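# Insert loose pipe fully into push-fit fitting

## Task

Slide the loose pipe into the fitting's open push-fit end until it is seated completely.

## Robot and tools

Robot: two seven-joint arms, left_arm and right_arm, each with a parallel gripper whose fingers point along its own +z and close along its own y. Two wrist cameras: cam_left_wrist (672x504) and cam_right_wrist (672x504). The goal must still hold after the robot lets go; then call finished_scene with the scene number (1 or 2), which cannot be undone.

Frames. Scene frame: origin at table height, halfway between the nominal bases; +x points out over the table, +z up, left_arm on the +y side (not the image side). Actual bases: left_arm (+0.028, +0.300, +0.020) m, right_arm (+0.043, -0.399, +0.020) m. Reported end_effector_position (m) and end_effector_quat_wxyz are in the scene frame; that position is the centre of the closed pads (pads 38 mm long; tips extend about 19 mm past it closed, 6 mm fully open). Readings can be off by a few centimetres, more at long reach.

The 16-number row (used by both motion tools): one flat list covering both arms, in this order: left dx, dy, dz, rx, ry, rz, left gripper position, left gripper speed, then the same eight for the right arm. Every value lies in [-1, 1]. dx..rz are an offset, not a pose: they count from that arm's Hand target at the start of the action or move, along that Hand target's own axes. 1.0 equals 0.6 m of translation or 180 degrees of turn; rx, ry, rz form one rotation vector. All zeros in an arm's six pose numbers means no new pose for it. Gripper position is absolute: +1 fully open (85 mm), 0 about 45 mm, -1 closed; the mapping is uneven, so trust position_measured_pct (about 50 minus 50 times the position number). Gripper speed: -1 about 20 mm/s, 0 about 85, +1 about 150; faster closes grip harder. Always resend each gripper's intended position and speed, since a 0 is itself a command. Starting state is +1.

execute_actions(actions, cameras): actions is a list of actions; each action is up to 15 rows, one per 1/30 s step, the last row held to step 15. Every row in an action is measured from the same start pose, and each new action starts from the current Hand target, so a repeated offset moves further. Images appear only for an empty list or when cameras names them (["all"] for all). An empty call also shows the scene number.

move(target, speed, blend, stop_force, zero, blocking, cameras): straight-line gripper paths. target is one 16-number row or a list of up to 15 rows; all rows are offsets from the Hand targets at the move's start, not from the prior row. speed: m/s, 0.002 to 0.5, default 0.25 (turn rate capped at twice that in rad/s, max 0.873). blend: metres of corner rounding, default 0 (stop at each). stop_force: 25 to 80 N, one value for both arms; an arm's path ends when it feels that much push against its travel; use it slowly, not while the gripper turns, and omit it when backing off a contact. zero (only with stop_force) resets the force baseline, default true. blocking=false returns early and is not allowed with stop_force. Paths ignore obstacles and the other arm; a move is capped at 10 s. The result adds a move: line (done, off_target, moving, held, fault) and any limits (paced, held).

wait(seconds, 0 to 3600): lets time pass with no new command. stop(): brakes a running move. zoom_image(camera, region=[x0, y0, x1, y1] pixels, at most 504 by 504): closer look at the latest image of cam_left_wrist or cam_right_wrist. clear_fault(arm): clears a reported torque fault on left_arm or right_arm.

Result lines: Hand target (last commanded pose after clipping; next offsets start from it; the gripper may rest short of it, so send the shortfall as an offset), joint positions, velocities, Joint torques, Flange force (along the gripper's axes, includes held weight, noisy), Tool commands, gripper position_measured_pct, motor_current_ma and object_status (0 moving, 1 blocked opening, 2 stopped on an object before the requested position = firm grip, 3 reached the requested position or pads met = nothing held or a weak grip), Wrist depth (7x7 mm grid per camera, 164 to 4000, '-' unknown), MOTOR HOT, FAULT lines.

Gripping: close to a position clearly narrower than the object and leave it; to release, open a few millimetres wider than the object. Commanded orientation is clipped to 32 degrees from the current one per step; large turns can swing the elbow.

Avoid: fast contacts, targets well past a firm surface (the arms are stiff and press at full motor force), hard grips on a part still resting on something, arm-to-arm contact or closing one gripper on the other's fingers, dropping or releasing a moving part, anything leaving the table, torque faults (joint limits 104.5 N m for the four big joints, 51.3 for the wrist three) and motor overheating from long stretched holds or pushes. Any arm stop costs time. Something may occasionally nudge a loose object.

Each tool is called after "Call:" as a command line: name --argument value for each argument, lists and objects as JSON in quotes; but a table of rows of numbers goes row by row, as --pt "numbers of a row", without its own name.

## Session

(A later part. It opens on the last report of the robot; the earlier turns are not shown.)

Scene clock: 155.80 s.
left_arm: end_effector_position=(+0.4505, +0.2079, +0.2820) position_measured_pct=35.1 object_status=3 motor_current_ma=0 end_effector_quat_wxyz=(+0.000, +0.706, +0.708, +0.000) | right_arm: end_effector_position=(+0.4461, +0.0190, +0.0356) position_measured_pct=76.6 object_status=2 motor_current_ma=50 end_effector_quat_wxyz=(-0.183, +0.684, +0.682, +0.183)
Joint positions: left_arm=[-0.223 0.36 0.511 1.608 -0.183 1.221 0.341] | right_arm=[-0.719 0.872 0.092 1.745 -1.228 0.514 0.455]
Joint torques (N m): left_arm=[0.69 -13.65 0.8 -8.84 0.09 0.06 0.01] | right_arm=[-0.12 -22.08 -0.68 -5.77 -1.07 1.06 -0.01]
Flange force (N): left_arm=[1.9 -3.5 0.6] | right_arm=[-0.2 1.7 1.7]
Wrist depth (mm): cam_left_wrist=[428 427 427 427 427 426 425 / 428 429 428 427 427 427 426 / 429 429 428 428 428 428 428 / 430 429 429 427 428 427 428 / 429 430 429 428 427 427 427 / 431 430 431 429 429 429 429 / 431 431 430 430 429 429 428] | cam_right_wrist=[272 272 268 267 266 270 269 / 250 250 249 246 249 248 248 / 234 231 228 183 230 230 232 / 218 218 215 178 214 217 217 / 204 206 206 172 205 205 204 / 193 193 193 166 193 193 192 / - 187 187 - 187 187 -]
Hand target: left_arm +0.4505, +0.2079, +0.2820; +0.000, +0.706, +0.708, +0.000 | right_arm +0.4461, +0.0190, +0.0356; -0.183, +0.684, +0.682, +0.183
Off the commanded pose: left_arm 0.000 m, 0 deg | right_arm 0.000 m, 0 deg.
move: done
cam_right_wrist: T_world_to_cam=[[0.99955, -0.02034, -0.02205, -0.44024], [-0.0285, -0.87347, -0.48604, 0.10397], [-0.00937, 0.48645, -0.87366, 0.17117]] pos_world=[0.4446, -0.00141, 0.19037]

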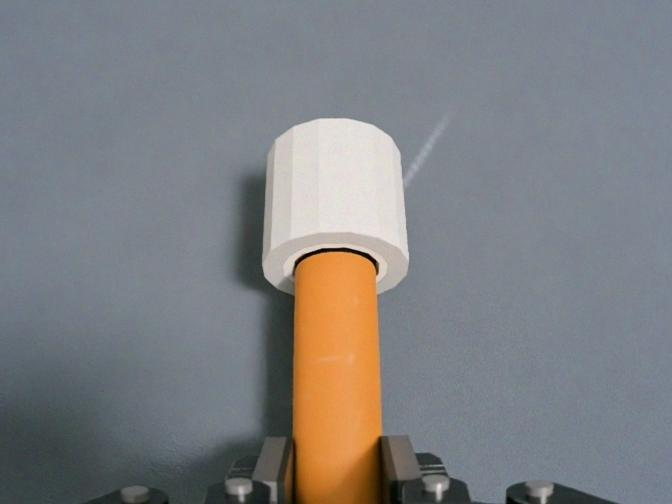

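Call:
move --target '[0,0,0,0,0,0,0.3,-0.5,-0.005,0,0.0087,0,0,0,-0.8,-1]' --speed 0.01 --stop_force 25

Call:
move --pt "0 0 0 0 0 0 0.3 -0.5 0 0 0 0 0 0 0.1 -1" --pt "0 0 0 0 0 0 0.3 -0.5 0 0 -0.2 0 0 0 0.1 -1" --speed 0.12 --cameras '["cam_right_wrist"]'

Scene clock: 159.57 s.
left_arm: end_effector_position=(+0.4505, +0.2079, +0.2820) position_measured_pct=35.1 object_status=3 motor_current_ma=0 end_effector_quat_wxyz=(+0.000, +0.706, +0.708, +0.000) | right_arm: end_effector_position=(+0.4463, +0.0193, +0.0300) position_measured_pct=76.6 object_status=2 motor_current_ma=50 end_effector_quat_wxyz=(-0.183, +0.683, +0.682, +0.184)
Joint positions: left_arm=[-0.223 0.36 0.511 1.608 -0.183 1.221 0.341] | right_arm=[-0.712 0.883 0.082 1.744 -1.241 0.504 0.474]
Joint torques (N m): left_arm=[0.71 -13.67 0.78 -8.89 0.03 0.05 0.09] | right_arm=[-1.01 -3.37 0.96 0.01 0.59 -2.25 -0.01]
Flange force (N): left_arm=[2.2 -3.7 0.6] | right_arm=[12.7 -0.7 -31.7]
Wrist depth (mm): cam_left_wrist=[428 427 427 427 427 426 425 / 429 427 427 428 427 425 426 / 429 428 428 429 427 426 426 / 430 429 429 429 428 427 426 / 430 429 430 428 428 428 427 / 430 430 429 429 430 429 429 / 431 430 430 429 429 428 428] | cam_right_wrist=[267 266 263 262 262 265 265 / 246 242 245 244 244 244 244 / 230 227 224 179 223 226 228 / 214 214 211 176 213 213 213 / 202 200 202 170 201 201 201 / 190 189 189 - 189 189 188 / - 183 183 - 183 181 -]
Hand target: left_arm +0.4505, +0.2079, +0.2820; +0.000, +0.706, +0.708, +0.000 | right_arm +0.4463, +0.0193, +0.0300; -0.183, +0.683, +0.682, +0.184 (not the last commanded pose)
Off the commanded pose: left_arm 0.000 m, 0 deg | right_arm 0.001 m, 0 deg.
move: contact (right_arm)

Scene clock: 162.53 s.
left_arm: end_effector_position=(+0.4505, +0.2079, +0.2820) position_measured_pct=35.1 object_status=3 motor_current_ma=0 end_effector_quat_wxyz=(+0.000, +0.706, +0.708, +0.000) | right_arm: end_effector_position=(+0.4461, -0.0409, +0.1339) position_measured_pct=45.0 object_status=3 motor_current_ma=0 end_effector_quat_wxyz=(-0.183, +0.684, +0.682, +0.184)
Joint positions: left_arm=[-0.223 0.36 0.511 1.608 -0.183 1.221 0.341] | right_arm=[-0.701 0.642 0.222 1.819 -1.034 0.695 0.313]
Joint torques (N m): left_arm=[0.67 -13.58 0.72 -8.92 0.08 0.07 0.09] | right_arm=[-0.06 -18.49 0.14 -6.22 -1.18 0.73 -0.05]
Flange force (N): left_arm=[2.2 -3.9 0.6] | right_arm=[0.4 1.0 0.0]
Wrist depth (mm): cam_left_wrist=[428 429 427 427 426 427 427 / 429 429 427 427 427 427 426 / 429 428 428 428 427 427 426 / 430 430 429 428 428 428 427 / 430 431 429 429 427 428 428 / 431 431 431 430 429 429 428 / 431 430 431 429 429 429 427] | cam_right_wrist=[410 410 410 409 408 407 406 / 383 378 377 376 375 375 379 / 354 353 353 307 352 351 352 / 334 329 333 295 331 331 331 / 311 311 314 288 313 309 309 / 295 295 294 271 294 294 292 / 283 283 283 261 282 282 281]
Hand target: left_arm +0.4505, +0.2079, +0.2820; +0.000, +0.706, +0.708, +0.000 | right_arm +0.4461, -0.0408, +0.1339; -0.183, +0.683, +0.682, +0.184
Off the commanded pose: left_arm 0.000 m, 0 deg | right_arm 0.000 m, 0 deg.
move: done
cam_right_wrist: T_world_to_cam=[[0.99956, -0.02044, -0.02166, -0.43931], [-0.0284, -0.87319, -0.48656, 0.09955], [-0.00897, 0.48696, -0.87338, 0.28597]] pos_world=[0.4445, -0.06131, 0.28868]

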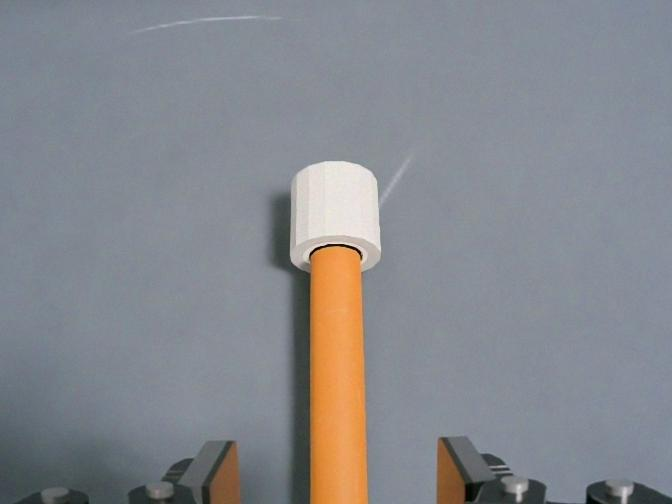

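Call:
finished_scene --scene 1

The scene is finished: the task was done.


## Next scene

The same job, from a new start.

Call:
execute_actions --actions '[]'

Scene clock: 0.00 s.
left_arm: end_effector_position=(+0.5448, +0.4378, +0.2819) position_measured_pct=0.0 object_status=3 motor_current_ma=0 end_effector_quat_wxyz=(+0.005, +0.036, +0.999, -0.005) | right_arm: end_effector_position=(+0.7081, -0.2215, +0.2110) position_measured_pct=0.0 object_status=3 motor_current_ma=0 end_effector_quat_wxyz=(-0.488, +0.669, +0.512, +0.227)
Joint positions: left_arm=[-0.384 0.566 0.096 1.224 -0.039 1.348 1.219] | right_arm=[0.075 1.458 -0.074 0.14 -1.037 1.841 -0.321]
Joint velocities: within noise
Joint torques (N m): no reading
Flange force (N): no reading
Wrist depth (mm): cam_left_wrist=[430 427 427 426 425 424 423 / 429 427 427 426 425 425 424 / 429 428 427 427 426 425 424 / 431 429 429 428 426 424 424 / 431 431 429 428 428 427 425 / 432 431 429 429 428 426 427 / 432 431 431 429 429 427 426] | cam_right_wrist=[3128 3028 2895 2973 2987 1051 1933 / 3219 3219 3157 1237 1005 831 711 / 3453 2934 1145 913 789 683 593 / 1373 1056 866 729 636 568 506 / 974 801 699 619 547 493 442 / 774 661 590 530 480 432 391 / 657 579 525 473 428 391 359]
Hand target: left_arm +0.5448, +0.4378, +0.2819; +0.005, +0.036, +0.999, -0.005 | right_arm +0.7081, -0.2215, +0.2110; -0.488, +0.669, +0.512, +0.227
Tool commands: left_gripper/position=+1.0 left_gripper/speed=+1.0 right_gripper/position=+1.0 right_gripper/speed=+1.0
camera_calibration:
cam_left_wrist: T_world_to_cam=[[0.07838, 0.99677, -0.01778, -0.47243], [0.99654, -0.07784, 0.02928, -0.4649], [0.0278, -0.02001, -0.99941, 0.42527]] pos_world=[0.48849, 0.44322, 0.43023]
cam_right_wrist: T_world_to_cam=[[0.89467, -0.00205, -0.44672, -0.53529], [-0.39329, -0.47788, -0.78546, 0.39587], [-0.21187, 0.87842, -0.42835, 0.58019]] pos_world=[0.75753, -0.32158, 0.32034]

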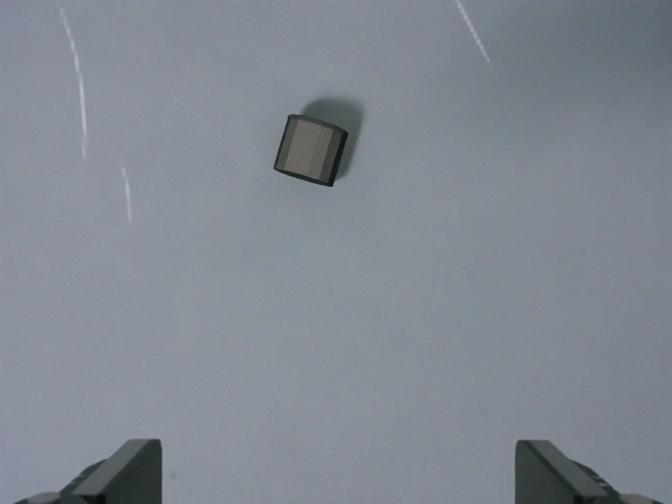

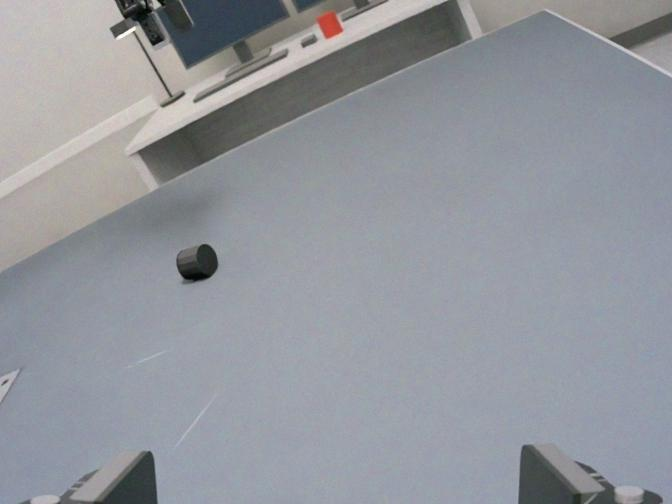

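Call:
zoom_image --camera "cam_right_wrist" --region '[160, 225, 240, 295]'

Call:
zoom_image --camera "cam_left_wrist" --region '[250, 90, 370, 200]'

Scaled by 6.300.

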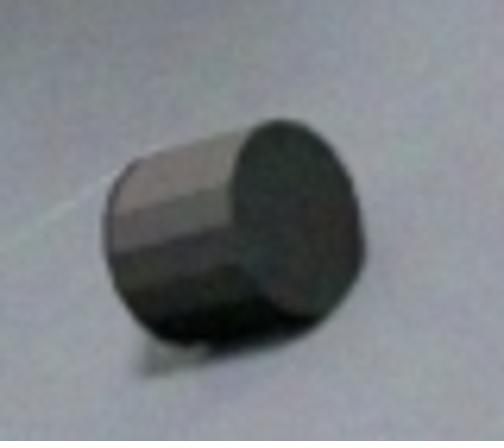

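Scaled by 4.200.

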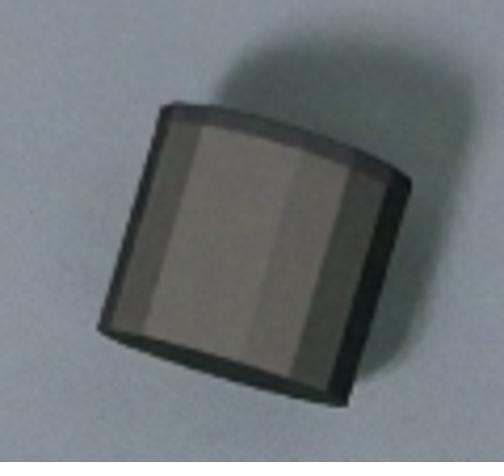

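Call:
move --target '[0.189,-0.031,0.252,-0.005,-0.004,-0.908,1,1,-0.0335,-0.537,-0.3545,0.174,-0.374,-0.513,1,1]' --cameras '["all"]'

Call:
zoom_image --camera "cam_left_wrist" --region '[220, 300, 450, 504]'

Scene clock: 19.83 s.
left_arm: end_effector_position=(+0.4318, +0.4258, +0.1297) position_measured_pct=0.0 object_status=3 motor_current_ma=0 end_effector_quat_wxyz=(+0.000, +0.984, -0.180, +0.001) | right_arm: end_effector_position=(+0.4502, -0.4197, +0.4199) position_measured_pct=0.0 object_status=3 motor_current_ma=0 end_effector_quat_wxyz=(+0.001, -0.001, +1.000, +0.000)
Joint positions: left_arm=[0.033 0.58 -0.591 1.859 0.427 0.83 3.59] | right_arm=[-0.066 0.221 0.032 1.299 -0.007 1.62 1.569]
Joint torques (N m): left_arm=[0.62 -15.49 -3.28 -6.66 0.15 -0.01 0.03] | right_arm=[-0.12 -13.44 -0.41 -8.84 -0.26 0.28 -0.03]
Flange force (N): left_arm=[-2.5 0.0 1.6] | right_arm=[-0.5 -0.7 0.8]
Wrist depth (mm): cam_left_wrist=[275 275 275 275 275 276 276 / 275 275 276 275 276 276 276 / 276 275 276 275 276 276 276 / 276 276 276 276 276 276 276 / 276 276 276 276 277 276 277 / 276 276 276 240 276 277 277 / 276 276 277 240 277 277 278] | cam_right_wrist=[566 562 564 561 563 562 562 / 565 563 564 563 564 563 563 / 565 564 564 564 564 563 564 / 562 564 563 565 563 562 561 / 563 564 561 563 562 563 562 / 562 563 564 561 566 565 562 / 565 563 564 564 562 563 563]
Hand target: left_arm +0.4318, +0.4258, +0.1297; +0.000, +0.984, -0.180, +0.001 | right_arm +0.4501, -0.4197, +0.4199; +0.001, -0.001, +1.000, +0.000
Off the commanded pose: left_arm 0.000 m, 0 deg | right_arm 0.000 m, 0 deg.
elbow stopped short (right arm): the move would have taken joint 4 (elbow) straighter than the controller allows.
move: done
cam_left_wrist: T_world_to_cam=[[-0.35918, -0.93323, -0.00862, 0.55516], [-0.93318, 0.359, 0.01705, 0.30004], [-0.01282, 0.01417, -0.99982, 0.27911]] pos_world=[0.48298, 0.40642, 0.27872]
cam_right_wrist: T_world_to_cam=[[0.02525, 0.99962, -0.0107, 0.41714], [0.99955, -0.02507, 0.01667, -0.41007], [0.01639, -0.01112, -0.9998, 0.55295]] pos_world=[0.39028, -0.42111, 0.56414]

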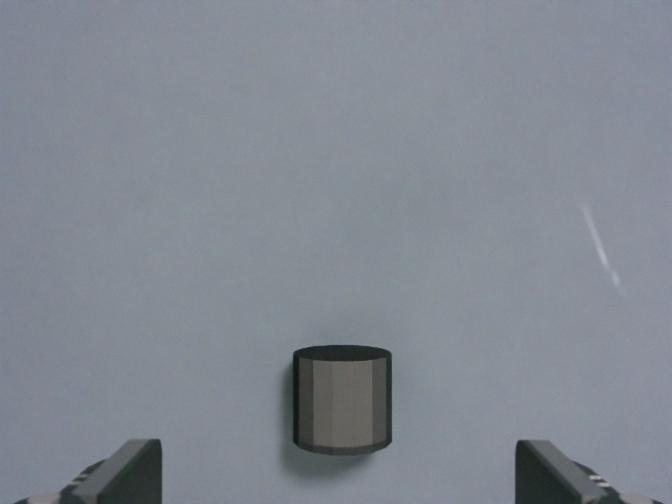

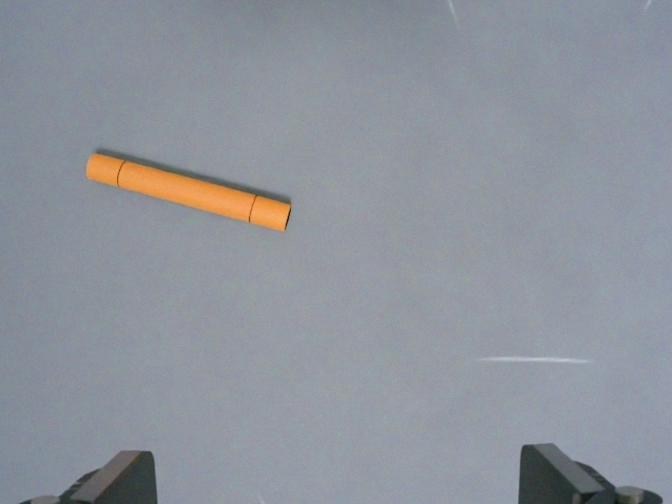

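Scaled by 2.191.

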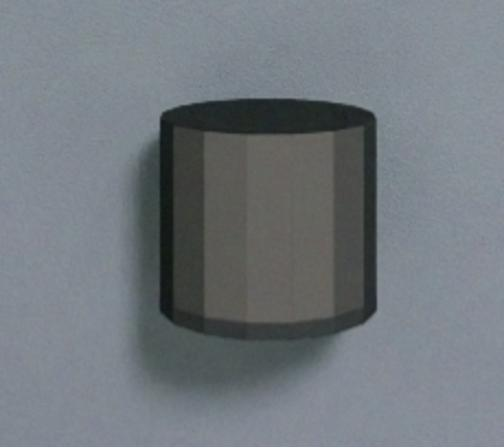

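Call:
move --target '[0,0.0025,0.08,0,0,0,1,1,0.178,-0.227,0.533,-0.153,0.116,0.571,1,1]' --cameras '["cam_right_wrist"]'

Scene clock: 36.83 s.
left_arm: end_effector_position=(+0.4314, +0.4244, +0.0817) position_measured_pct=0.0 object_status=3 motor_current_ma=0 end_effector_quat_wxyz=(+0.000, +0.984, -0.180, +0.001) | right_arm: end_effector_position=(+0.3440, -0.5563, +0.1000) position_measured_pct=0.0 object_status=3 motor_current_ma=0 end_effector_quat_wxyz=(-0.156, +0.768, +0.586, +0.206)
Joint positions: left_arm=[-0.008 0.664 -0.532 1.907 0.504 0.705 3.527] | right_arm=[0.546 0.657 0.329 2.012 -0.769 0.995 1.197]
Joint torques (N m): left_arm=[0.73 -16.11 -3.2 -5.79 0.14 0.05 0.08] | right_arm=[-0.08 -15.58 0.4 -3.27 -0.71 1.63 -0.01]
Flange force (N): left_arm=[-3.5 0.1 1.8] | right_arm=[-0.9 0.1 -0.2]
Wrist depth (mm): cam_left_wrist=[227 227 227 227 227 228 228 / 227 227 227 227 228 228 228 / 227 227 228 228 228 228 228 / 228 228 228 228 228 228 228 / 228 228 228 228 228 228 229 / 228 228 228 192 228 229 229 / 228 228 228 191 229 229 229] | cam_right_wrist=[365 364 359 362 362 363 361 / 335 336 334 334 334 333 337 / 314 314 313 313 313 313 311 / 296 295 292 291 294 294 290 / 276 276 275 258 275 275 274 / 261 261 261 244 260 260 260 / 251 251 251 233 250 250 249]
Hand target: left_arm +0.4314, +0.4244, +0.0817; +0.000, +0.984, -0.180, +0.001 | right_arm +0.3440, -0.5563, +0.1000; -0.156, +0.768, +0.586, +0.206
Off the commanded pose: left_arm 0.000 m, 0 deg | right_arm 0.000 m, 0 deg.
move: done
cam_right_wrist: T_world_to_cam=[[0.95881, -0.2833, -0.02057, -0.48086], [-0.25726, -0.83542, -0.48568, -0.27027], [0.12041, 0.47097, -0.87389, 0.45317]] pos_world=[0.33696, -0.57544, 0.25487]

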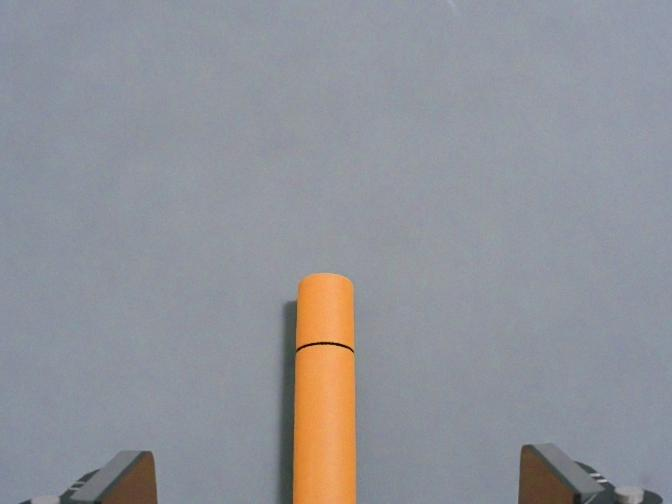

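Call:
move --target '[0,0,0.096,0,0,0,1,1,-0.0633,-0.0075,0.1095,0,0,0,1,1]' --stop_force 40 --speed 0.1

Call:
move --pt "0 0 0 0 0 0 -0.4 -0.3 0 0 0 0 0 0 -0.8 -1" --pt "0 0 0 0 0 0 -0.4 -0.3 0 0 0.001 0 0 0 -0.8 -1" --cameras '["all"]'

Scene clock: 41.77 s.
left_arm: end_effector_position=(+0.4315, +0.4244, +0.0241) position_measured_pct=0.0 object_status=3 motor_current_ma=0 end_effector_quat_wxyz=(+0.000, +0.984, -0.180, +0.001) | right_arm: end_effector_position=(+0.3398, -0.5552, +0.0241) position_measured_pct=0.0 object_status=3 motor_current_ma=0 end_effector_quat_wxyz=(-0.156, +0.768, +0.586, +0.206)
Joint positions: left_arm=[-0.071 0.775 -0.442 1.937 0.599 0.561 3.446] | right_arm=[0.608 0.832 0.249 2.039 -0.897 0.837 1.367]
Joint torques (N m): left_arm=[0.69 -17.02 -3.1 -4.63 0.16 0.05 0.05] | right_arm=[-0.12 -16.62 0.18 -1.55 -0.48 1.75 -0.03]
Flange force (N): left_arm=[-4.2 0.6 1.9] | right_arm=[-1.2 0.2 -0.2]
Wrist depth (mm): cam_left_wrist=[169 170 170 170 170 170 170 / 170 170 170 170 170 170 170 / 170 170 170 170 170 170 170 / 170 170 170 170 170 170 170 / 170 170 170 170 170 171 171 / 170 170 170 170 171 171 171 / - 170 - - - 171 -] | cam_right_wrist=[258 257 253 253 253 256 255 / 237 236 236 236 236 235 235 / 222 219 219 195 218 218 218 / 206 206 206 182 205 205 205 / 193 195 194 172 194 194 192 / 183 183 183 167 182 182 182 / - 176 177 - 177 175 -]
Hand target: left_arm +0.4315, +0.4244, +0.0241; +0.000, +0.984, -0.180, +0.001 | right_arm +0.3398, -0.5552, +0.0241; -0.156, +0.768, +0.586, +0.206
Off the commanded pose: left_arm 0.000 m, 0 deg | right_arm 0.000 m, 0 deg.
move: done

Scene clock: 45.87 s.
left_arm: end_effector_position=(+0.4315, +0.4244, +0.0241) position_measured_pct=56.7 object_status=2 motor_current_ma=50 end_effector_quat_wxyz=(+0.000, +0.984, -0.180, +0.001) | right_arm: end_effector_position=(+0.3399, -0.5550, +0.0237) position_measured_pct=77.1 object_status=2 motor_current_ma=50 end_effector_quat_wxyz=(-0.156, +0.768, +0.586, +0.206)
Joint positions: left_arm=[-0.071 0.775 -0.442 1.937 0.599 0.561 3.446] | right_arm=[0.608 0.833 0.248 2.04 -0.899 0.835 1.368]
Joint torques (N m): left_arm=[0.52 -11.03 -2.05 -3.32 0.25 -0.33 0.02] | right_arm=[-1.85 -6.61 -0.67 -1.56 -0.74 -2.26 -0.03]
Flange force (N): left_arm=[-5.0 1.9 -13.6] | right_arm=[10.4 -2.7 -30.5]
Wrist depth (mm): cam_left_wrist=[170 170 170 170 170 170 170 / 170 170 170 170 170 170 170 / 170 170 170 170 170 170 170 / 170 170 170 171 170 171 171 / 171 170 171 171 171 171 171 / 171 171 171 171 171 171 171 / - 171 - - - 171 -] | cam_right_wrist=[258 257 253 253 253 256 256 / 237 237 236 236 236 235 235 / 222 219 219 196 218 218 218 / 206 206 206 182 206 206 205 / 193 195 195 172 195 194 192 / 183 183 183 166 182 182 182 / - 176 177 - 177 175 -]
Hand target: left_arm +0.4315, +0.4244, +0.0241; +0.000, +0.984, -0.180, +0.001 | right_arm +0.3399, -0.5549, +0.0236; -0.156, +0.768, +0.586, +0.206
Off the commanded pose: left_arm 0.000 m, 0 deg | right_arm 0.000 m, 0 deg.
move: done
cam_left_wrist: T_world_to_cam=[[-0.35906, -0.93327, -0.00862, 0.55276], [-0.93323, 0.35888, 0.01705, 0.30205], [-0.01282, 0.01416, -0.99982, 0.17344]] pos_world=[0.48258, 0.40502, 0.17302]
cam_right_wrist: T_world_to_cam=[[0.95883, -0.28325, -0.02046, -0.47813], [-0.25716, -0.8354, -0.48578, -0.30734], [0.1205, 0.47104, -0.87384, 0.38629]] pos_world=[0.33286, -0.57414, 0.17847]

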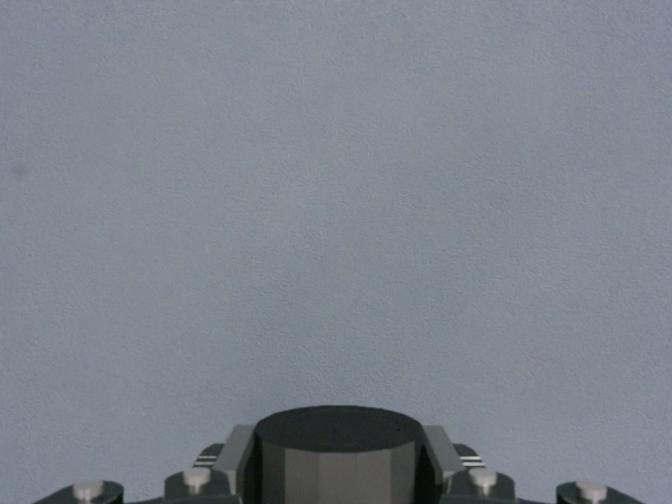

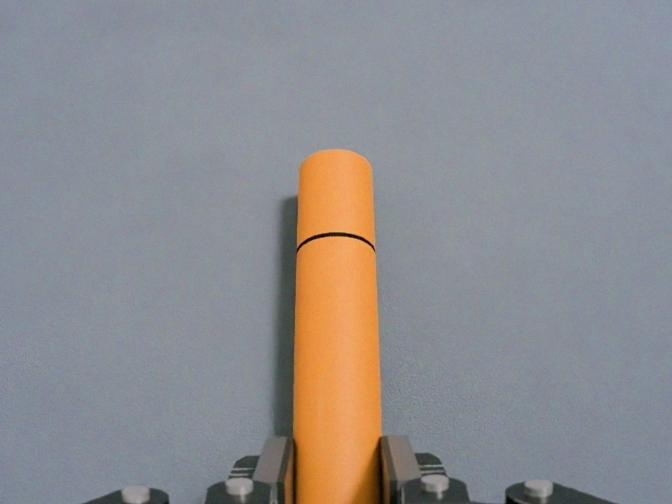

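Call:
move --pt "0 0 -0.083 0 0 0 -0.4 -0.3 0.0417 0 -0.072 0 0 0 -0.8 -1" --pt "0.232 0.526 -0.21 0 0 -0.615 -0.4 -0.3 0.834 -0.0468 0.2187 0.0425 0 -0.0736 -0.8 -1" --blend '[0.02,0]' --cameras '["cam_right_wrist"]' --speed '[0.1,0.2]'

Call:
zoom_image --camera "cam_right_wrist" --region '[220, 0, 430, 200]'

Scene clock: 56.13 s.
left_arm: end_effector_position=(+0.4500, +0.0799, +0.1501) position_measured_pct=56.7 object_status=2 motor_current_ma=50 end_effector_quat_wxyz=(+0.000, +0.707, +0.707, +0.001) | right_arm: end_effector_position=(+0.4450, -0.0663, +0.1598) position_measured_pct=77.1 object_status=2 motor_current_ma=50 end_effector_quat_wxyz=(-0.182, +0.684, +0.683, +0.183)
Joint positions: left_arm=[1.047 0.824 -1.095 1.644 0.785 1.174 6.056] | right_arm=[-0.562 0.565 0.085 1.834 -0.871 0.686 0.208]
Joint torques (N m): left_arm=[0.64 -17.11 -6.79 -6.54 0.09 0 0.07] | right_arm=[-0.17 -18.18 -0.72 -6.89 -1.31 0.55 -0.05]
Flange force (N): left_arm=[2.1 -0.3 2.2] | right_arm=[-0.4 1.1 0.8]
Wrist depth (mm): cam_left_wrist=[296 296 296 296 296 296 296 / 296 296 296 296 296 296 296 / 296 297 297 297 297 296 296 / 297 297 297 297 296 297 297 / 297 297 297 297 297 297 297 / 297 297 297 297 297 297 297 / 298 297 - - - 298 297] | cam_right_wrist=[445 439 206 211 205 437 443 / 416 415 399 227 398 413 414 / 385 385 384 195 383 383 382 / 362 362 362 183 361 359 360 / 338 342 341 173 341 340 336 / 321 321 320 167 319 319 316 / 308 308 308 - - 307 306]
Hand target: left_arm +0.4500, +0.0799, +0.1501; +0.000, +0.707, +0.707, +0.001 | right_arm +0.4450, -0.0662, +0.1598; -0.182, +0.684, +0.683, +0.183
Off the commanded pose: left_arm 0.000 m, 0 deg | right_arm 0.000 m, 0 deg.
move: done
cam_right_wrist: T_world_to_cam=[[0.99958, -0.02012, -0.02085, -0.4383], [-0.02771, -0.87394, -0.48525, 0.08937], [-0.00846, 0.48562, -0.87413, 0.32082]] pos_world=[0.4433, -0.08651, 0.31467]

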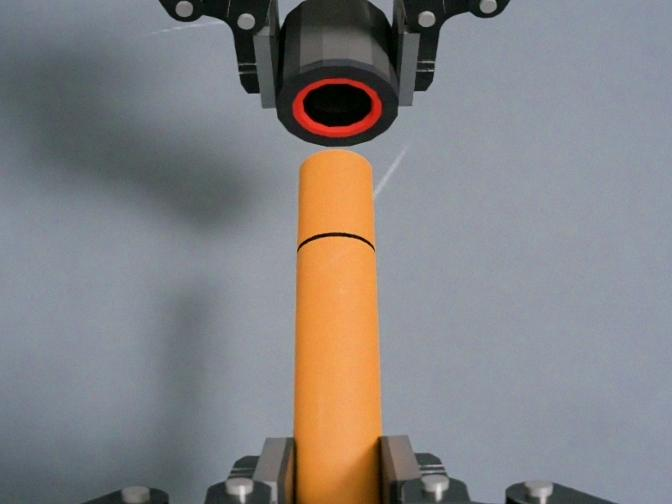

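Scaled by 2.400.

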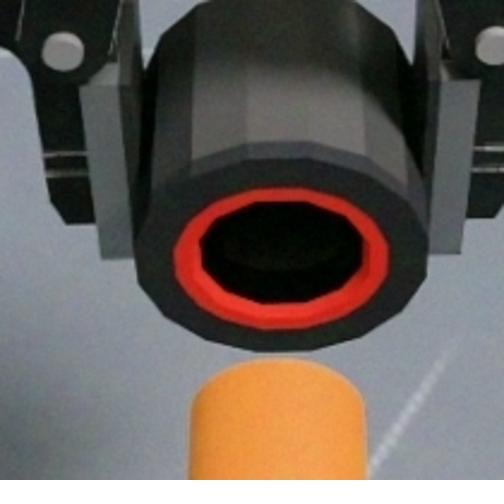

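Call:
move --target '[0,0,0,0,0,0,-0.4,-0.3,0.052,0.0013,0.030,0,0,0,-0.8,-1]' --cameras '["cam_right_wrist"]' --speed 0.03 --stop_force 45

Call:
zoom_image --camera "cam_right_wrist" --region '[220, 60, 430, 260]'

Scene clock: 67.43 s.
left_arm: end_effector_position=(+0.4500, +0.0799, +0.1501) position_measured_pct=56.7 object_status=2 motor_current_ma=50 end_effector_quat_wxyz=(+0.000, +0.707, +0.707, +0.001) | right_arm: end_effector_position=(+0.4458, -0.0302, +0.1597) position_measured_pct=77.1 object_status=2 motor_current_ma=50 end_effector_quat_wxyz=(-0.182, +0.684, +0.683, +0.183)
Joint positions: left_arm=[1.047 0.824 -1.095 1.644 0.785 1.174 6.056] | right_arm=[-0.635 0.593 0.092 1.776 -0.86 0.675 0.125]
Joint torques (N m): left_arm=[11.45 -21.26 2.11 -12.4 7.29 2.09 0.08] | right_arm=[-9.6 -20.43 -10.29 -13.95 -5.74 1 -0.03]
Flange force (N): left_arm=[27.3 0.4 3.6] | right_arm=[-20.6 -0.6 -13.2]
Wrist depth (mm): cam_left_wrist=[296 296 296 297 296 296 296 / 296 297 296 296 296 296 296 / 297 297 296 297 296 296 296 / 297 296 297 297 297 297 297 / 297 297 297 297 297 297 297 / 297 297 297 297 297 297 297 / 298 297 - - - 297 297] | cam_right_wrist=[- 178 - - - 173 433 / 409 398 185 195 188 395 406 / 384 384 208 190 372 381 381 / 360 360 360 183 360 359 358 / 337 341 339 173 339 339 335 / 320 320 320 - 318 319 315 / 307 307 307 - - 306 305]
Hand target: left_arm +0.4500, +0.0799, +0.1501; +0.000, +0.707, +0.707, +0.001 | right_arm +0.4458, -0.0302, +0.1597; -0.182, +0.684, +0.683, +0.183
Off the commanded pose: left_arm 0.000 m, 0 deg | right_arm 0.000 m, 0 deg.
move: done
cam_right_wrist: T_world_to_cam=[[0.99958, -0.02007, -0.02094, -0.43844], [-0.02771, -0.87387, -0.48536, 0.12094], [-0.00856, 0.48574, -0.87406, 0.30324]] pos_world=[0.4442, -0.05041, 0.31457]

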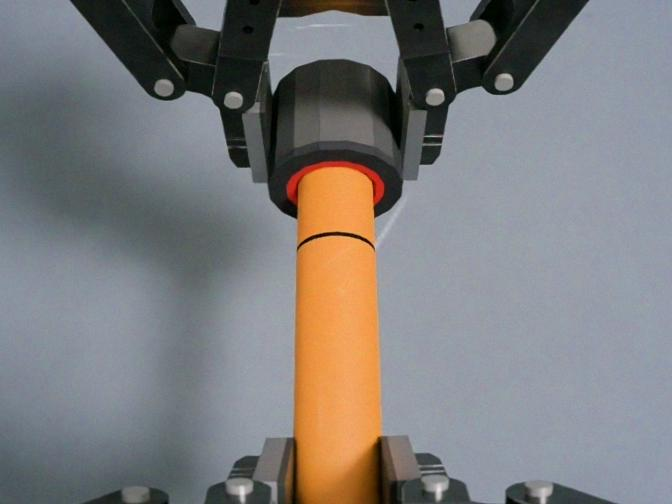

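Scaled by 2.400.

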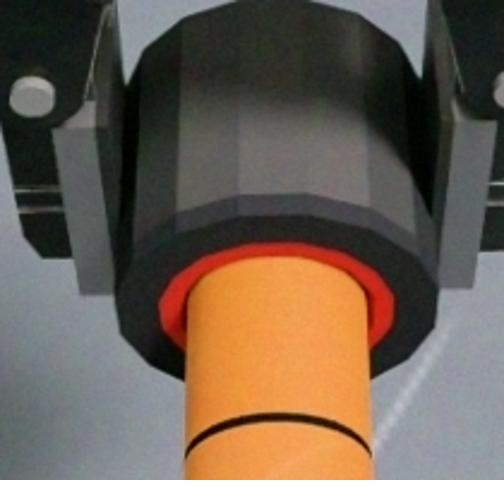

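Call:
move --target '[0,0,0,0,0,0,-0.4,-0.3,0.0375,0,0.0217,0,0,0,-0.8,-1]' --cameras '["cam_right_wrist"]' --speed 0.03 --stop_force 50

Call:
zoom_image --camera "cam_right_wrist" --region '[220, 120, 430, 320]'

Call:
move --target '[0,0,0,0,0,0,-0.4,-0.3,0.0087,0,0.005,0,0,0,-0.8,-1]' --cameras '["cam_right_wrist"]' --speed 0.015 --stop_force 35

Call:
zoom_image --camera "cam_right_wrist" --region '[220, 120, 430, 320]'

Scene clock: 73.30 s.
left_arm: end_effector_position=(+0.4500, +0.0799, +0.1501) position_measured_pct=56.7 object_status=2 motor_current_ma=50 end_effector_quat_wxyz=(+0.000, +0.707, +0.707, +0.001) | right_arm: end_effector_position=(+0.4459, -0.0042, +0.1597) position_measured_pct=77.1 object_status=2 motor_current_ma=50 end_effector_quat_wxyz=(-0.182, +0.684, +0.683, +0.183)
Joint positions: left_arm=[1.047 0.823 -1.095 1.644 0.785 1.174 6.056] | right_arm=[-0.687 0.616 0.101 1.731 -0.85 0.671 0.065]
Joint torques (N m): left_arm=[26.56 -27.3 14.3 -20.56 17.52 5.11 0.09] | right_arm=[-22.65 -23.33 -23.25 -24.62 -11.95 0.51 -0.28]
Flange force (N): left_arm=[62.5 1.6 6.2] | right_arm=[-49.5 -2.7 -33.1]
Wrist depth (mm): cam_left_wrist=[297 297 297 296 297 297 296 / 297 297 297 297 297 297 296 / 297 297 297 296 297 296 297 / 297 297 296 297 296 296 297 / 297 296 297 297 297 296 297 / 297 296 297 297 297 297 297 / 297 297 - - - 297 297] | cam_right_wrist=[- - - - - - - / - - - 189 - - - / 382 377 183 181 182 375 379 / 360 358 202 180 349 358 357 / 336 340 339 172 339 338 334 / 319 319 318 - 317 317 313 / 306 306 - - - 305 304]
Hand target: left_arm +0.4500, +0.0799, +0.1501; +0.000, +0.707, +0.707, +0.001 | right_arm +0.4459, -0.0042, +0.1597; -0.182, +0.684, +0.683, +0.183
Off the commanded pose: left_arm 0.000 m, 0 deg | right_arm 0.000 m, 0 deg.
move: done
cam_right_wrist: T_world_to_cam=[[0.99958, -0.02012, -0.02085, -0.43795], [-0.02771, -0.87394, -0.48525, 0.14348], [-0.00846, 0.48562, -0.87413, 0.29055]] pos_world=[0.4442, -0.02451, 0.31447]

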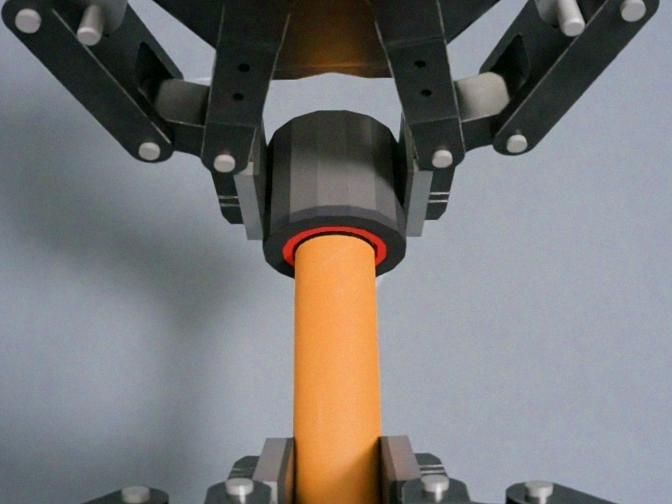

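Scaled by 2.400.

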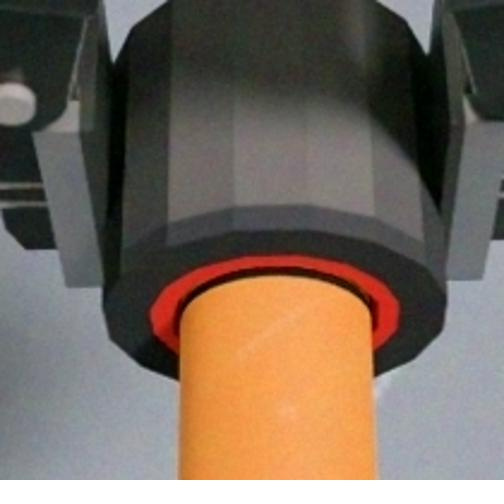

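Scene clock: 74.33 s.
left_arm: end_effector_position=(+0.4500, +0.0799, +0.1501) position_measured_pct=56.7 object_status=2 motor_current_ma=50 end_effector_quat_wxyz=(+0.000, +0.707, +0.707, +0.001) | right_arm: end_effector_position=(+0.4459, +0.0018, +0.1597) position_measured_pct=77.1 object_status=2 motor_current_ma=50 end_effector_quat_wxyz=(-0.182, +0.684, +0.683, +0.183)
Joint positions: left_arm=[1.047 0.823 -1.095 1.644 0.785 1.174 6.056] | right_arm=[-0.699 0.621 0.103 1.72 -0.847 0.671 0.05]
Joint torques (N m): left_arm=[27.74 -26.97 15.62 -20.6 18.07 5.6 0.13] | right_arm=[-23.35 -24.65 -23.9 -26.42 -12.61 0.01 -0.28]
Flange force (N): left_arm=[65.2 2.1 5.1] | right_arm=[-52.4 -3.6 -33.4]
Wrist depth (mm): cam_left_wrist=[297 297 297 297 296 297 297 / 297 296 297 297 297 296 297 / 297 297 297 297 296 296 297 / 297 297 297 297 297 297 296 / 297 297 297 297 297 297 297 / 297 297 297 297 297 297 297 / 297 297 - - - 297 296] | cam_right_wrist=[- - - - - - - / - - - 189 - - - / 377 - 181 180 178 370 374 / 359 359 190 180 196 357 357 / 337 339 339 172 338 337 334 / 319 318 318 - 317 317 313 / 306 305 - - - 304 304]
Hand target: left_arm +0.4500, +0.0799, +0.1501; +0.000, +0.707, +0.707, +0.001 | right_arm +0.4459, +0.0018, +0.1597; -0.182, +0.684, +0.683, +0.183
Off the commanded pose: left_arm 0.000 m, 0 deg | right_arm 0.000 m, 0 deg.
move: done
cam_right_wrist: T_world_to_cam=[[0.99958, -0.02012, -0.02085, -0.43783], [-0.02771, -0.8739, -0.48532, 0.1488], [-0.00846, 0.4857, -0.87409, 0.28771]] pos_world=[0.4442, -0.01851, 0.31457]

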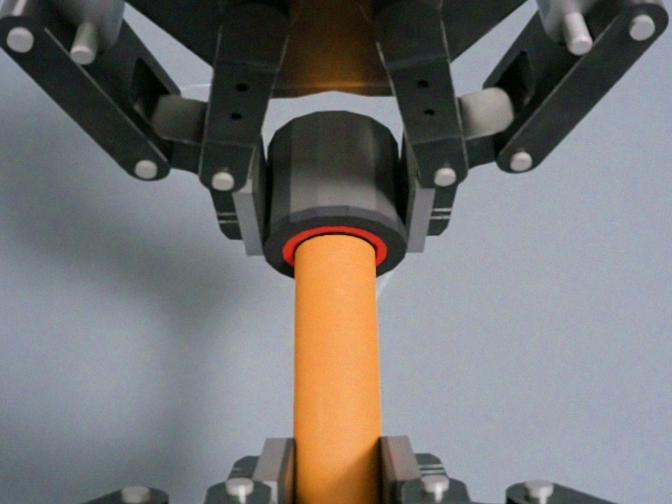

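Scaled by 2.400.

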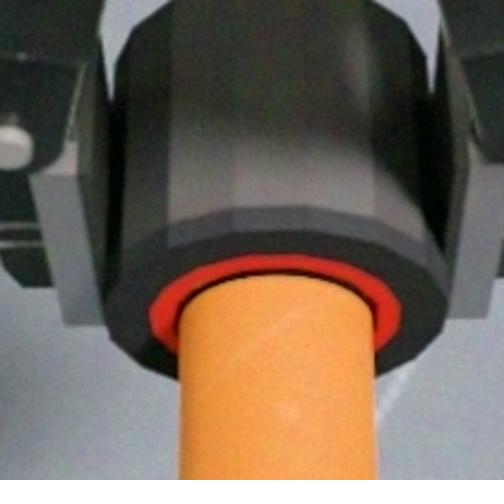

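Call:
move --pt "0 0 0 0 0 0 0.3 -0.5 0 0 0 0 0 0 -0.8 -1" --pt "0.05 0 -0.22 0 0 0 0.3 -0.5 0 0 0 0 0 0 -0.8 -1" --pt "0.2 0 -0.22 0 0 0 0.3 -0.5 -0.0867 0 0.150 0 0 0 -0.8 -1" --pt "0.2 0 -0.22 0 0 0 0.3 -0.5 -0.1033 0 0.179 0 0 0 -0.8 -1" --speed '[0.1,0.2,0.15,0.05]' --blend '[0,0.01,0.003,0]'

Call:
move --target '[0,0,0,0,0,0,0.3,-0.5,-0.006,0,0.0104,0,0,0,-0.8,-1]' --speed 0.01 --stop_force 25

Call:
move --pt "0 0 0 0 0 0 0.3 -0.5 0 0 0 0 0 0 0.1 -1" --pt "0 0 0 0 0 0 0.3 -0.5 0 0 -0.2 0 0 0 0.1 -1" --speed 0.12 --cameras '["cam_right_wrist"]'

Scene clock: 81.70 s.
left_arm: end_effector_position=(+0.4498, +0.1999, +0.2821) position_measured_pct=35.1 object_status=3 motor_current_ma=0 end_effector_quat_wxyz=(+0.000, +0.707, +0.707, +0.001) | right_arm: end_effector_position=(+0.4461, +0.0017, +0.0357) position_measured_pct=77.1 object_status=2 motor_current_ma=50 end_effector_quat_wxyz=(-0.182, +0.684, +0.683, +0.183)
Joint positions: left_arm=[0.922 0.583 -1.234 1.566 0.557 1.391 5.937] | right_arm=[-0.565 0.858 -0.1 1.774 -1.063 0.404 0.381]
Joint torques (N m): left_arm=[0.65 -13.44 -5.55 -8.21 0.02 0.01 0.05] | right_arm=[-0.13 -21.21 -1.99 -5.43 -0.94 0.88 -0.01]
Flange force (N): left_arm=[2.0 0.1 2.1] | right_arm=[0.0 1.7 1.4]
Wrist depth (mm): cam_left_wrist=[429 429 428 428 427 428 428 / 428 429 428 428 429 428 428 / 428 430 428 429 429 428 429 / 428 429 429 430 429 429 430 / 431 431 430 430 429 429 430 / 430 430 430 431 430 430 430 / 431 430 432 431 431 431 430] | cam_right_wrist=[272 271 267 267 266 270 270 / 250 250 249 246 249 248 248 / 234 231 228 183 230 230 232 / 218 218 215 181 215 217 216 / 204 206 206 172 205 205 205 / 193 193 193 166 192 192 192 / - 187 187 - 187 187 -]
Hand target: left_arm +0.4498, +0.1999, +0.2821; +0.000, +0.707, +0.707, +0.001 | right_arm +0.4461, +0.0017, +0.0357; -0.182, +0.684, +0.683, +0.183
Off the commanded pose: left_arm 0.000 m, 0 deg | right_arm 0.000 m, 0 deg.
move: done

Scene clock: 83.00 s.
left_arm: end_effector_position=(+0.4498, +0.1999, +0.2821) position_measured_pct=35.1 object_status=3 motor_current_ma=0 end_effector_quat_wxyz=(+0.000, +0.707, +0.707, +0.001) | right_arm: end_effector_position=(+0.4462, +0.0018, +0.0287) position_measured_pct=77.1 object_status=2 motor_current_ma=50 end_effector_quat_wxyz=(-0.182, +0.683, +0.683, +0.184)
Joint positions: left_arm=[0.922 0.583 -1.234 1.566 0.557 1.391 5.937] | right_arm=[-0.555 0.874 -0.116 1.773 -1.074 0.388 0.401]
Joint torques (N m): left_arm=[0.68 -13.38 -5.52 -8.19 0.05 0 0.08] | right_arm=[-1.27 -7.16 0.26 -1.12 0.3 -1.35 -0.01]
Flange force (N): left_arm=[2.1 0.1 2.0] | right_arm=[9.2 -0.3 -25.2]
Wrist depth (mm): cam_left_wrist=[429 429 428 428 427 428 427 / 428 428 428 429 428 428 427 / 429 428 428 429 429 429 428 / 431 430 429 429 428 430 430 / 430 431 430 429 430 430 429 / 430 430 431 431 430 430 430 / 431 431 430 430 430 431 431] | cam_right_wrist=[264 263 260 259 259 262 262 / 243 242 243 242 241 241 241 / 227 224 221 177 221 223 223 / 212 211 209 178 211 210 210 / 200 198 200 170 199 199 199 / 187 187 187 - 187 186 186 / - 181 181 - 181 179 -]
Hand target: left_arm +0.4498, +0.1999, +0.2821; +0.000, +0.707, +0.707, +0.001 | right_arm +0.4462, +0.0018, +0.0287; -0.182, +0.683, +0.683, +0.184
Off the commanded pose: left_arm 0.000 m, 0 deg | right_arm 0.000 m, 0 deg.
move: contact (right_arm)

Scene clock: 86.00 s.
left_arm: end_effector_position=(+0.4498, +0.1999, +0.2821) position_measured_pct=35.1 object_status=3 motor_current_ma=0 end_effector_quat_wxyz=(+0.000, +0.707, +0.707, +0.001) | right_arm: end_effector_position=(+0.4459, -0.0582, +0.1326) position_measured_pct=45.0 object_status=3 motor_current_ma=0 end_effector_quat_wxyz=(-0.182, +0.684, +0.683, +0.183)
Joint positions: left_arm=[0.922 0.583 -1.234 1.566 0.557 1.391 5.937] | right_arm=[-0.54 0.621 0.031 1.842 -0.908 0.617 0.254]
Joint torques (N m): left_arm=[0.71 -13.47 -5.49 -8.19 0.09 -0.02 0.03] | right_arm=[-0.12 -18.11 -0.84 -6.22 -1.1 0.61 -0.01]
Flange force (N): left_arm=[2.0 0.2 1.9] | right_arm=[0.2 0.9 0.0]
Wrist depth (mm): cam_left_wrist=[428 428 429 428 428 428 429 / 428 429 429 429 428 428 429 / 428 429 428 429 429 428 429 / 429 429 430 429 429 429 429 / 429 429 430 430 429 430 430 / 429 431 430 429 429 431 430 / 431 431 430 430 430 430 431] | cam_right_wrist=[409 408 407 406 406 406 404 / 380 375 375 375 373 373 377 / 352 351 351 302 350 350 349 / 331 327 331 296 330 330 329 / 310 310 308 287 309 308 307 / 293 293 293 273 292 291 291 / 282 282 281 262 281 280 280]
Hand target: left_arm +0.4498, +0.1999, +0.2821; +0.000, +0.707, +0.707, +0.001 | right_arm +0.4459, -0.0581, +0.1327; -0.182, +0.683, +0.683, +0.184
Off the commanded pose: left_arm 0.000 m, 0 deg | right_arm 0.000 m, 0 deg.
move: done
cam_right_wrist: T_world_to_cam=[[0.99958, -0.02021, -0.02068, -0.43966], [-0.02772, -0.87376, -0.48557, 0.0833], [-0.00826, 0.48594, -0.87396, 0.29306]] pos_world=[0.4442, -0.07851, 0.28747]

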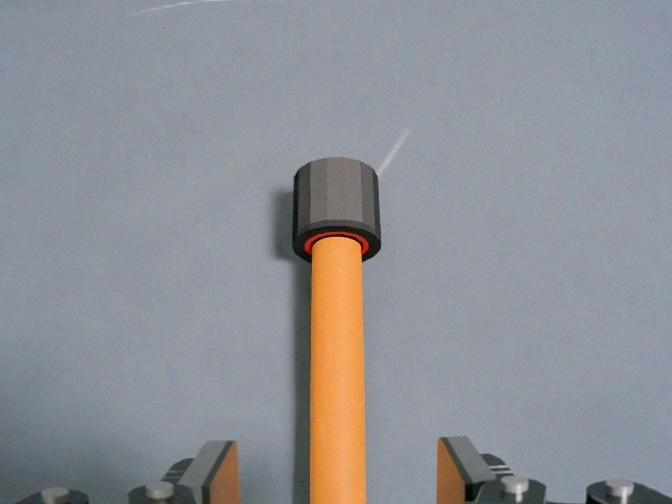

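Call:
finished_scene --scene 2

The scene is finished: the task was done.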